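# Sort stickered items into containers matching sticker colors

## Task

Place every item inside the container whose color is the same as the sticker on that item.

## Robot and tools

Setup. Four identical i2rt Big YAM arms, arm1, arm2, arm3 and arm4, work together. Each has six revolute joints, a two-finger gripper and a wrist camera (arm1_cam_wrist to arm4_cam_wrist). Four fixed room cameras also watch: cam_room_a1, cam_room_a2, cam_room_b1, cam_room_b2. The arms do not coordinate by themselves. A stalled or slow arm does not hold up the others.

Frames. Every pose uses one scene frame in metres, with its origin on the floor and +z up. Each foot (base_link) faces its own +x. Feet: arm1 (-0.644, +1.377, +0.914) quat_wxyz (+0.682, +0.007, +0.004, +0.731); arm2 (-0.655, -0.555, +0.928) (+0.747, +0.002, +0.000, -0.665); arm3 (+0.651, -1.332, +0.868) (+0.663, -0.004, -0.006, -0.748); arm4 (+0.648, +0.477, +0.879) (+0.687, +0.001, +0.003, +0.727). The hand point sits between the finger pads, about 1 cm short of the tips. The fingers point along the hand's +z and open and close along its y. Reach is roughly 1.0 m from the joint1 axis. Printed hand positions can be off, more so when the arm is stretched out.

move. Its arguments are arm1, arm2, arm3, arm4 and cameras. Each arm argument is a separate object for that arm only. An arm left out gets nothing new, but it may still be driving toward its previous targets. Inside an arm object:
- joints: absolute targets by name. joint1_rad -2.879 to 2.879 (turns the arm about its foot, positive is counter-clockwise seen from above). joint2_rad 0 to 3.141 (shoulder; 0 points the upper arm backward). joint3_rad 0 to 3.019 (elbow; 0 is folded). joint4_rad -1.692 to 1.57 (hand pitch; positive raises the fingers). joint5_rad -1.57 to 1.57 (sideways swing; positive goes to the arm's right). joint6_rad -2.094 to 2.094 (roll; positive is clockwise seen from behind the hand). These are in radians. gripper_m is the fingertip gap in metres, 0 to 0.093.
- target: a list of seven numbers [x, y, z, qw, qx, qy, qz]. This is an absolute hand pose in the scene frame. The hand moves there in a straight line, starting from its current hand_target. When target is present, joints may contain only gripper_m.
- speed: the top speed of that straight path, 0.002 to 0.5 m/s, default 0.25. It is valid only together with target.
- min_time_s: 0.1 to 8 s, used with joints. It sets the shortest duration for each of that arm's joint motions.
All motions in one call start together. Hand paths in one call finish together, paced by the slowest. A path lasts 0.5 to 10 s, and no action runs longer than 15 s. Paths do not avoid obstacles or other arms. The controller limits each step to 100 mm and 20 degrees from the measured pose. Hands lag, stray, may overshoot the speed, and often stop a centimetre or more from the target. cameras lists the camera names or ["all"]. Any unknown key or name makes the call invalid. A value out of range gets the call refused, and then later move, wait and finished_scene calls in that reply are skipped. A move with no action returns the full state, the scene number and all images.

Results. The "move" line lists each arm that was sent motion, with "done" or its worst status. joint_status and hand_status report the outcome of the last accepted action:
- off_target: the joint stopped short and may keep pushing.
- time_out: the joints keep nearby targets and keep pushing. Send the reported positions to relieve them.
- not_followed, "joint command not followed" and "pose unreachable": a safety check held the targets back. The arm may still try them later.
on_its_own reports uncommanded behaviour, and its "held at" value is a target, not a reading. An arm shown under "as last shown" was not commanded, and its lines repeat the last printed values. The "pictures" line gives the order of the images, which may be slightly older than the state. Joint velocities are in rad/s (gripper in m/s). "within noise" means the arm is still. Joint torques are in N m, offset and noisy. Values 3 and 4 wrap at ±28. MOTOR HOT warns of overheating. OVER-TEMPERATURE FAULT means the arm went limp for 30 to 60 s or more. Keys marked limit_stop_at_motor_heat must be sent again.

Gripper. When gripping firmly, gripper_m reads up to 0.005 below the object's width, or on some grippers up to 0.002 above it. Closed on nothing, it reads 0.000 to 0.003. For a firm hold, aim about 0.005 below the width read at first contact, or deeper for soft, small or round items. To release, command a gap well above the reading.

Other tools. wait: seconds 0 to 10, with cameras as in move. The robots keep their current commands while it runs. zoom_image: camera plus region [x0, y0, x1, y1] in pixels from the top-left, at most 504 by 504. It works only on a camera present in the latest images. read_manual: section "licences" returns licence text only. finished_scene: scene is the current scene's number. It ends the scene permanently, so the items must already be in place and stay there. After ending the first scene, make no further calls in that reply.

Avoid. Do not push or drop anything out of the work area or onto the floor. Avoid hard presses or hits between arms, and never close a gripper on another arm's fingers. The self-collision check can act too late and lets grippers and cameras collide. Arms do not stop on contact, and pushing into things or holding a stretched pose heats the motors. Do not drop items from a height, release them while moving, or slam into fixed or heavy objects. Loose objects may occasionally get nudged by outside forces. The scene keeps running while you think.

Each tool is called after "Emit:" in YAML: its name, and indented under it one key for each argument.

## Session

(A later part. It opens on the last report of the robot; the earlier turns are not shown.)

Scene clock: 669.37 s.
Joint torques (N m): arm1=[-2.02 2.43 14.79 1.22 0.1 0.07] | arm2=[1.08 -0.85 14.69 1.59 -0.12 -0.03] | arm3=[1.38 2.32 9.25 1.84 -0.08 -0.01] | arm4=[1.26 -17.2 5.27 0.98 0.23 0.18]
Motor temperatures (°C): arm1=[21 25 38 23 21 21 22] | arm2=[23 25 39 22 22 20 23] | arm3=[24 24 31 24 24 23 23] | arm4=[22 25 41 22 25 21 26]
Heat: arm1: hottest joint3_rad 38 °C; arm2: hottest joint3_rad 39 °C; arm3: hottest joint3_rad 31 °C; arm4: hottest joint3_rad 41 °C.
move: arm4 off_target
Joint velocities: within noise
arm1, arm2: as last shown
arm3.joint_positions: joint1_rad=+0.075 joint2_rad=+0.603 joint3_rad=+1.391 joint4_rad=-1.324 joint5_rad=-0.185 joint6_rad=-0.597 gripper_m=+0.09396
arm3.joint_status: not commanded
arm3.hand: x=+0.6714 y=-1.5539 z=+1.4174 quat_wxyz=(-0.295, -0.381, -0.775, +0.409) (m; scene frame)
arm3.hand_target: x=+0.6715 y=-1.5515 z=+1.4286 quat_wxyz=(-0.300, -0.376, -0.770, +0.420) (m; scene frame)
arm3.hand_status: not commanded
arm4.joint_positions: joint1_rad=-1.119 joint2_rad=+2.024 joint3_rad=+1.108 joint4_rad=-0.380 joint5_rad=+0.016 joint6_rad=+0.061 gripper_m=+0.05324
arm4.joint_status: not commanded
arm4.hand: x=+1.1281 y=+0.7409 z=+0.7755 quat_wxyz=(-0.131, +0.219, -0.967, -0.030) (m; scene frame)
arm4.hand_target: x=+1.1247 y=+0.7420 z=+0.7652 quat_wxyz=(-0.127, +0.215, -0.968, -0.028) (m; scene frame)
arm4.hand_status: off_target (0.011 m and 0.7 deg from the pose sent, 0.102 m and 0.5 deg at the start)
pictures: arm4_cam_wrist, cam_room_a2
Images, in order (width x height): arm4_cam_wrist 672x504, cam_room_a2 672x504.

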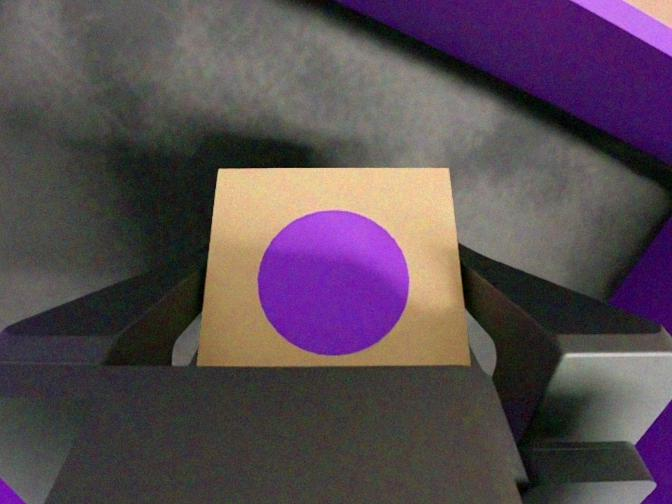

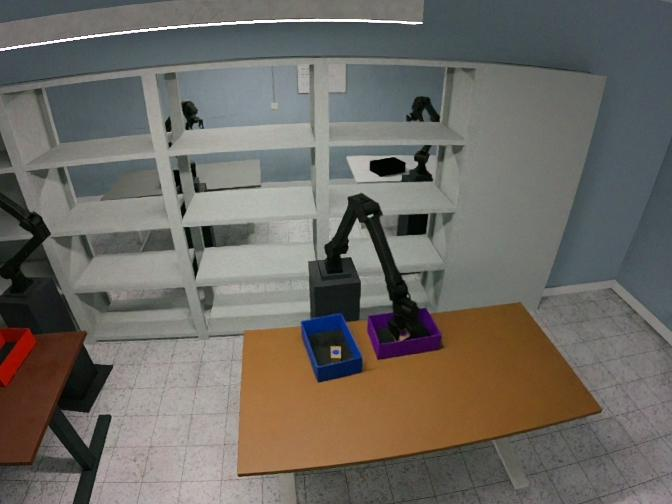

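Emit:
move:
  arm4: {"target":[1.123,0.742,0.745,0.1274,-0.2146,0.9679,0.0282],"speed":0.06}

Emit:
move:
  arm4: {"joints":{"gripper_m":0.08}}

Emit:
move:
  arm4: {"target":[1.11,0.735,0.98,0.1274,-0.2146,0.9679,0.0282],"speed":0.15}
  cameras: ["all"]

Scene clock: 674.93 s.
Joint torques (N m): arm1=[-2.2 2.14 14.64 1.13 0.11 0.05] | arm2=[1.03 -0.91 14.67 1.63 -0.11 -0.02] | arm3=[1.32 2.26 9.24 1.87 -0.08 -0.01] | arm4=[1.32 -17.61 5.18 1.02 0.22 0.19]
Motor temperatures (°C): arm1=[21 25 38 23 21 21 22] | arm2=[23 25 39 22 22 20 23] | arm3=[24 24 31 24 24 23 23] | arm4=[22 25 40 22 25 21 26]
Heat: arm1: hottest joint3_rad 38 °C; arm2: hottest joint3_rad 39 °C; arm3: hottest joint3_rad 31 °C; arm4: hottest joint3_rad 40 °C.
move: arm4 off_target
Joint velocities: within noise
arm1, arm2, arm3: as last shown
arm4.joint_positions: joint1_rad=-1.119 joint2_rad=+2.062 joint3_rad=+1.104 joint4_rad=-0.335 joint5_rad=+0.017 joint6_rad=+0.062 gripper_m=+0.05324
arm4.joint_status: not commanded
arm4.hand: x=+1.1275 y=+0.7404 z=+0.7571 quat_wxyz=(-0.132, +0.218, -0.967, -0.030) (m; scene frame)
arm4.hand_target: x=+1.1229 y=+0.7419 z=+0.7454 quat_wxyz=(-0.128, +0.215, -0.968, -0.028) (m; scene frame)
arm4.hand_status: off_target (0.013 m and 0.7 deg from the pose sent, 0.031 m and 0.6 deg at the start)
pictures: none

Scene clock: 675.47 s.
Joint torques (N m): arm1=[-1.73 2.55 14.76 1.14 0.08 0.04] | arm2=[0.97 -0.85 14.68 1.62 -0.11 -0.02] | arm3=[1.32 2.08 9.21 1.83 -0.08 -0.01] | arm4=[1.14 -17.32 5.12 1.02 0.16 0.19]
Motor temperatures (°C): arm1=[21 25 38 23 21 21 22] | arm2=[23 25 39 22 22 20 23] | arm3=[24 24 31 24 24 23 23] | arm4=[22 25 40 22 25 21 26]
Heat: arm1: hottest joint3_rad 38 °C; arm2: hottest joint3_rad 39 °C; arm3: hottest joint3_rad 31 °C; arm4: hottest joint3_rad 40 °C.
move: arm4 done
Joint velocities: within noise
arm1.joint_positions: joint1_rad=-2.422 joint2_rad=+0.651 joint3_rad=+1.247 joint4_rad=-1.389 joint5_rad=-0.002 joint6_rad=-0.003 gripper_m=+0.08996
arm1.joint_status: not commanded
arm1.hand: x=-0.4582 y=+1.1985 z=+1.3627 quat_wxyz=(-0.344, -0.350, -0.859, +0.146) (m; scene frame)
arm1.hand_target: x=-0.4621 y=+1.2010 z=+1.3866 quat_wxyz=(-0.361, -0.350, -0.850, +0.155) (m; scene frame)
arm1.hand_status: not commanded
arm2.joint_positions: joint1_rad=+2.255 joint2_rad=+0.652 joint3_rad=+1.251 joint4_rad=-1.386 joint5_rad=+0.002 joint6_rad=+0.010 gripper_m=+0.08992
arm2.joint_status: not commanded
arm2.hand: x=-0.4795 y=-0.3759 z=+1.3830 quat_wxyz=(-0.353, +0.355, -0.852, -0.151) (m; scene frame)
arm2.hand_target: x=-0.4843 y=-0.3792 z=+1.4049 quat_wxyz=(-0.368, +0.358, -0.843, -0.157) (m; scene frame)
arm2.hand_status: not commanded
arm3: as last shown
arm4.joint_positions: joint1_rad=-1.119 joint2_rad=+2.062 joint3_rad=+1.104 joint4_rad=-0.334 joint5_rad=+0.017 joint6_rad=+0.063 gripper_m=+0.07992
arm4.joint_status: all done
arm4.hand: x=+1.1277 y=+0.7404 z=+0.7572 quat_wxyz=(-0.133, +0.217, -0.967, -0.030) (m; scene frame)
arm4.hand_target: x=+1.1228 y=+0.7419 z=+0.7454 quat_wxyz=(-0.127, +0.215, -0.968, -0.028) (m; scene frame)
arm4.hand_status: not commanded
pictures: none

Scene clock: 677.67 s.
Joint torques (N m): arm1=[-2.08 2.78 14.87 1.25 0.08 0.06] | arm2=[0.97 -0.97 14.69 1.59 -0.12 -0.03] | arm3=[1.2 2.2 9.21 1.84 -0.08 -0.01] | arm4=[1.49 -16.15 10.59 0.06 0.19 0.13]
Motor temperatures (°C): arm1=[21 25 38 23 21 21 22] | arm2=[23 25 39 22 22 20 23] | arm3=[24 24 31 24 24 23 23] | arm4=[22 25 40 22 25 21 26]
Heat: arm1: hottest joint3_rad 38 °C; arm2: hottest joint3_rad 39 °C; arm3: hottest joint3_rad 31 °C; arm4: hottest joint3_rad 40 °C.
move: arm4 off_target
Joint velocities: within noise
arm1, arm2, arm3: as last shown
arm4.joint_positions: joint1_rad=-1.119 joint2_rad=+1.642 joint3_rad=+1.167 joint4_rad=-0.860 joint5_rad=+0.017 joint6_rad=+0.063 gripper_m=+0.07992
arm4.joint_status: not commanded
arm4.hand: x=+1.0993 y=+0.7248 z=+0.9640 quat_wxyz=(-0.113, +0.218, -0.969, -0.024) (m; scene frame)
arm4.hand_target: x=+1.1094 y=+0.7348 z=+0.9803 quat_wxyz=(-0.128, +0.215, -0.968, -0.028) (m; scene frame)
arm4.hand_status: off_target (0.022 m and 1.8 deg from the pose sent, 0.224 m and 0.7 deg at the start)
pictures: arm1_cam_wrist, arm2_cam_wrist, arm3_cam_wrist, arm4_cam_wrist, cam_room_a1, cam_room_a2, cam_room_b1, cam_room_b2
Images, in order (width x height): arm1_cam_wrist 672x504, arm2_cam_wrist 672x504, arm3_cam_wrist 672x504, arm4_cam_wrist 672x504, cam_room_a1 672x504, cam_room_a2 672x504, cam_room_b1 672x504, cam_room_b2 672x504.

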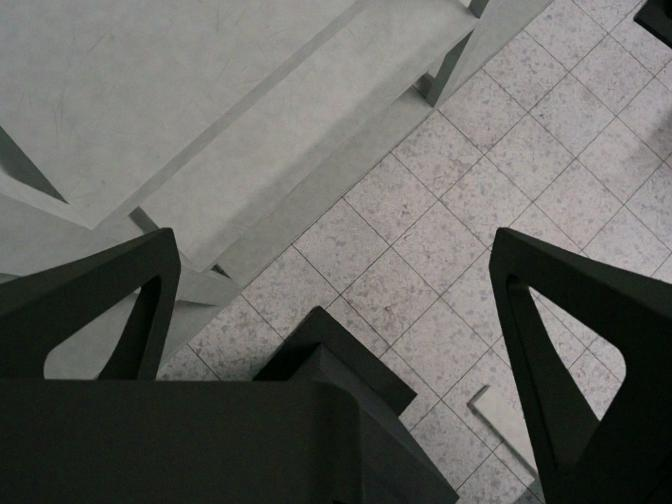

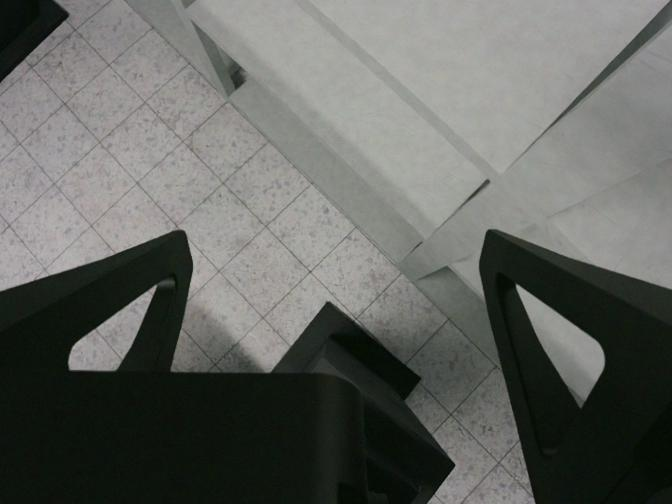

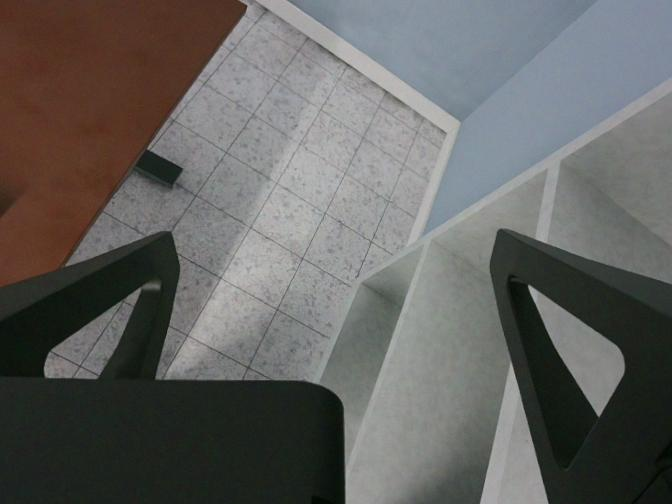

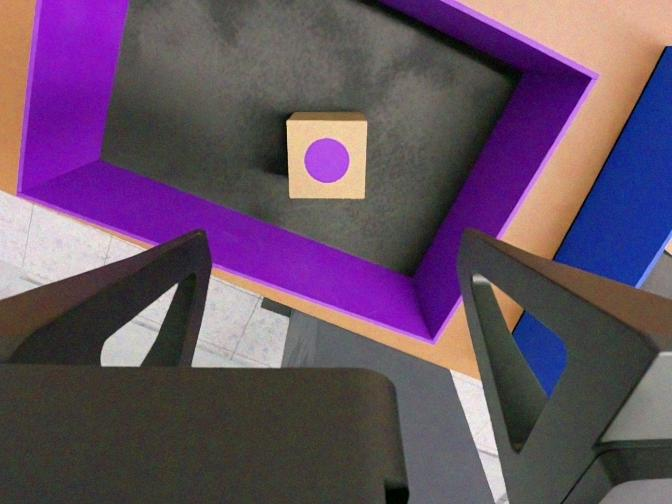

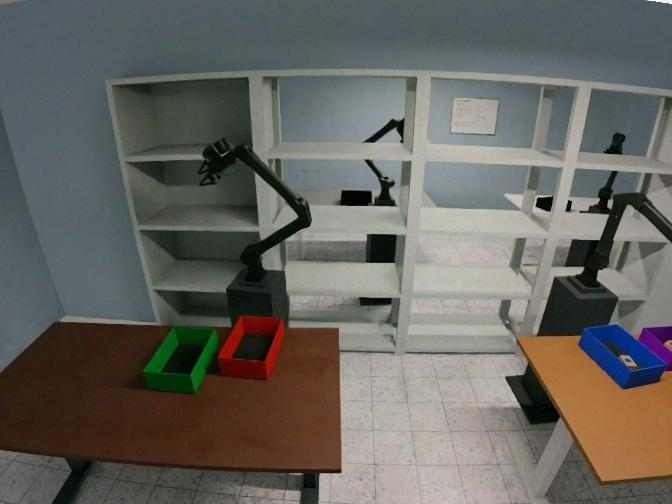

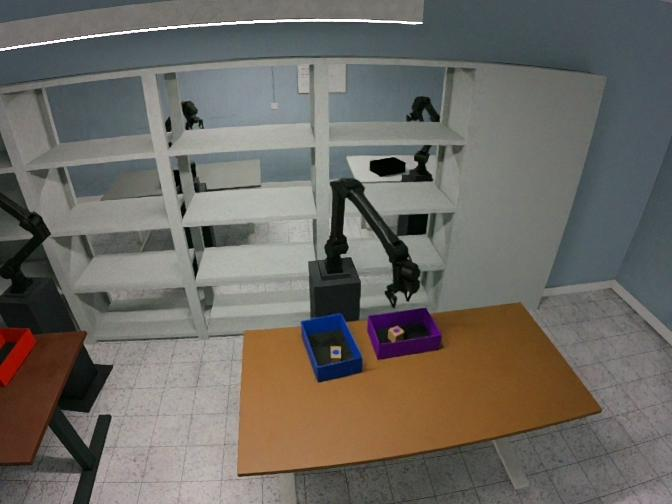

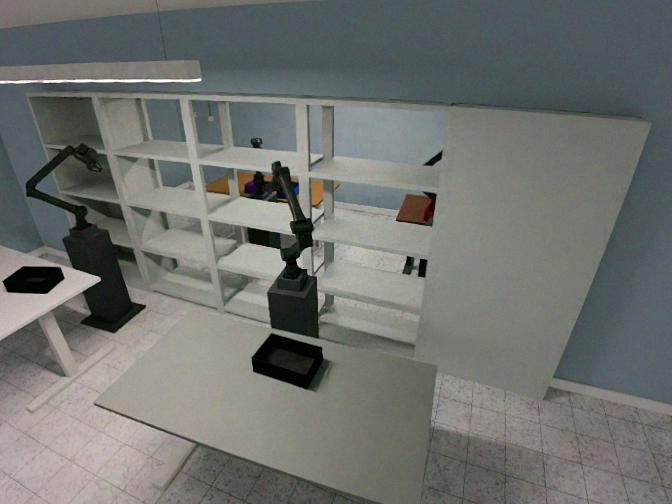

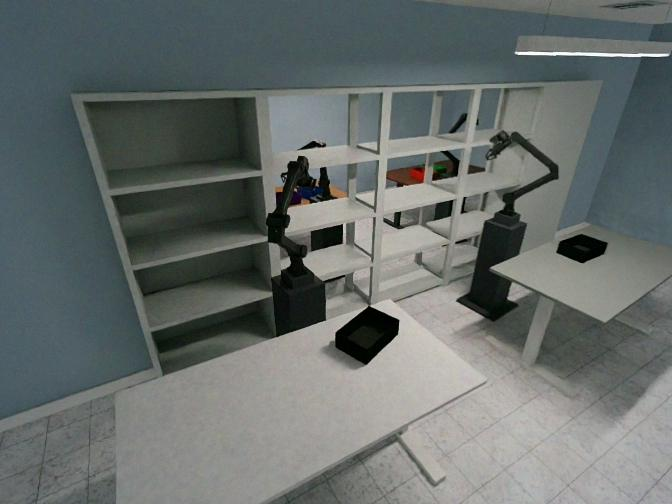

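Emit:
finished_scene:
  scene: 1

The scene is finished: the task was done.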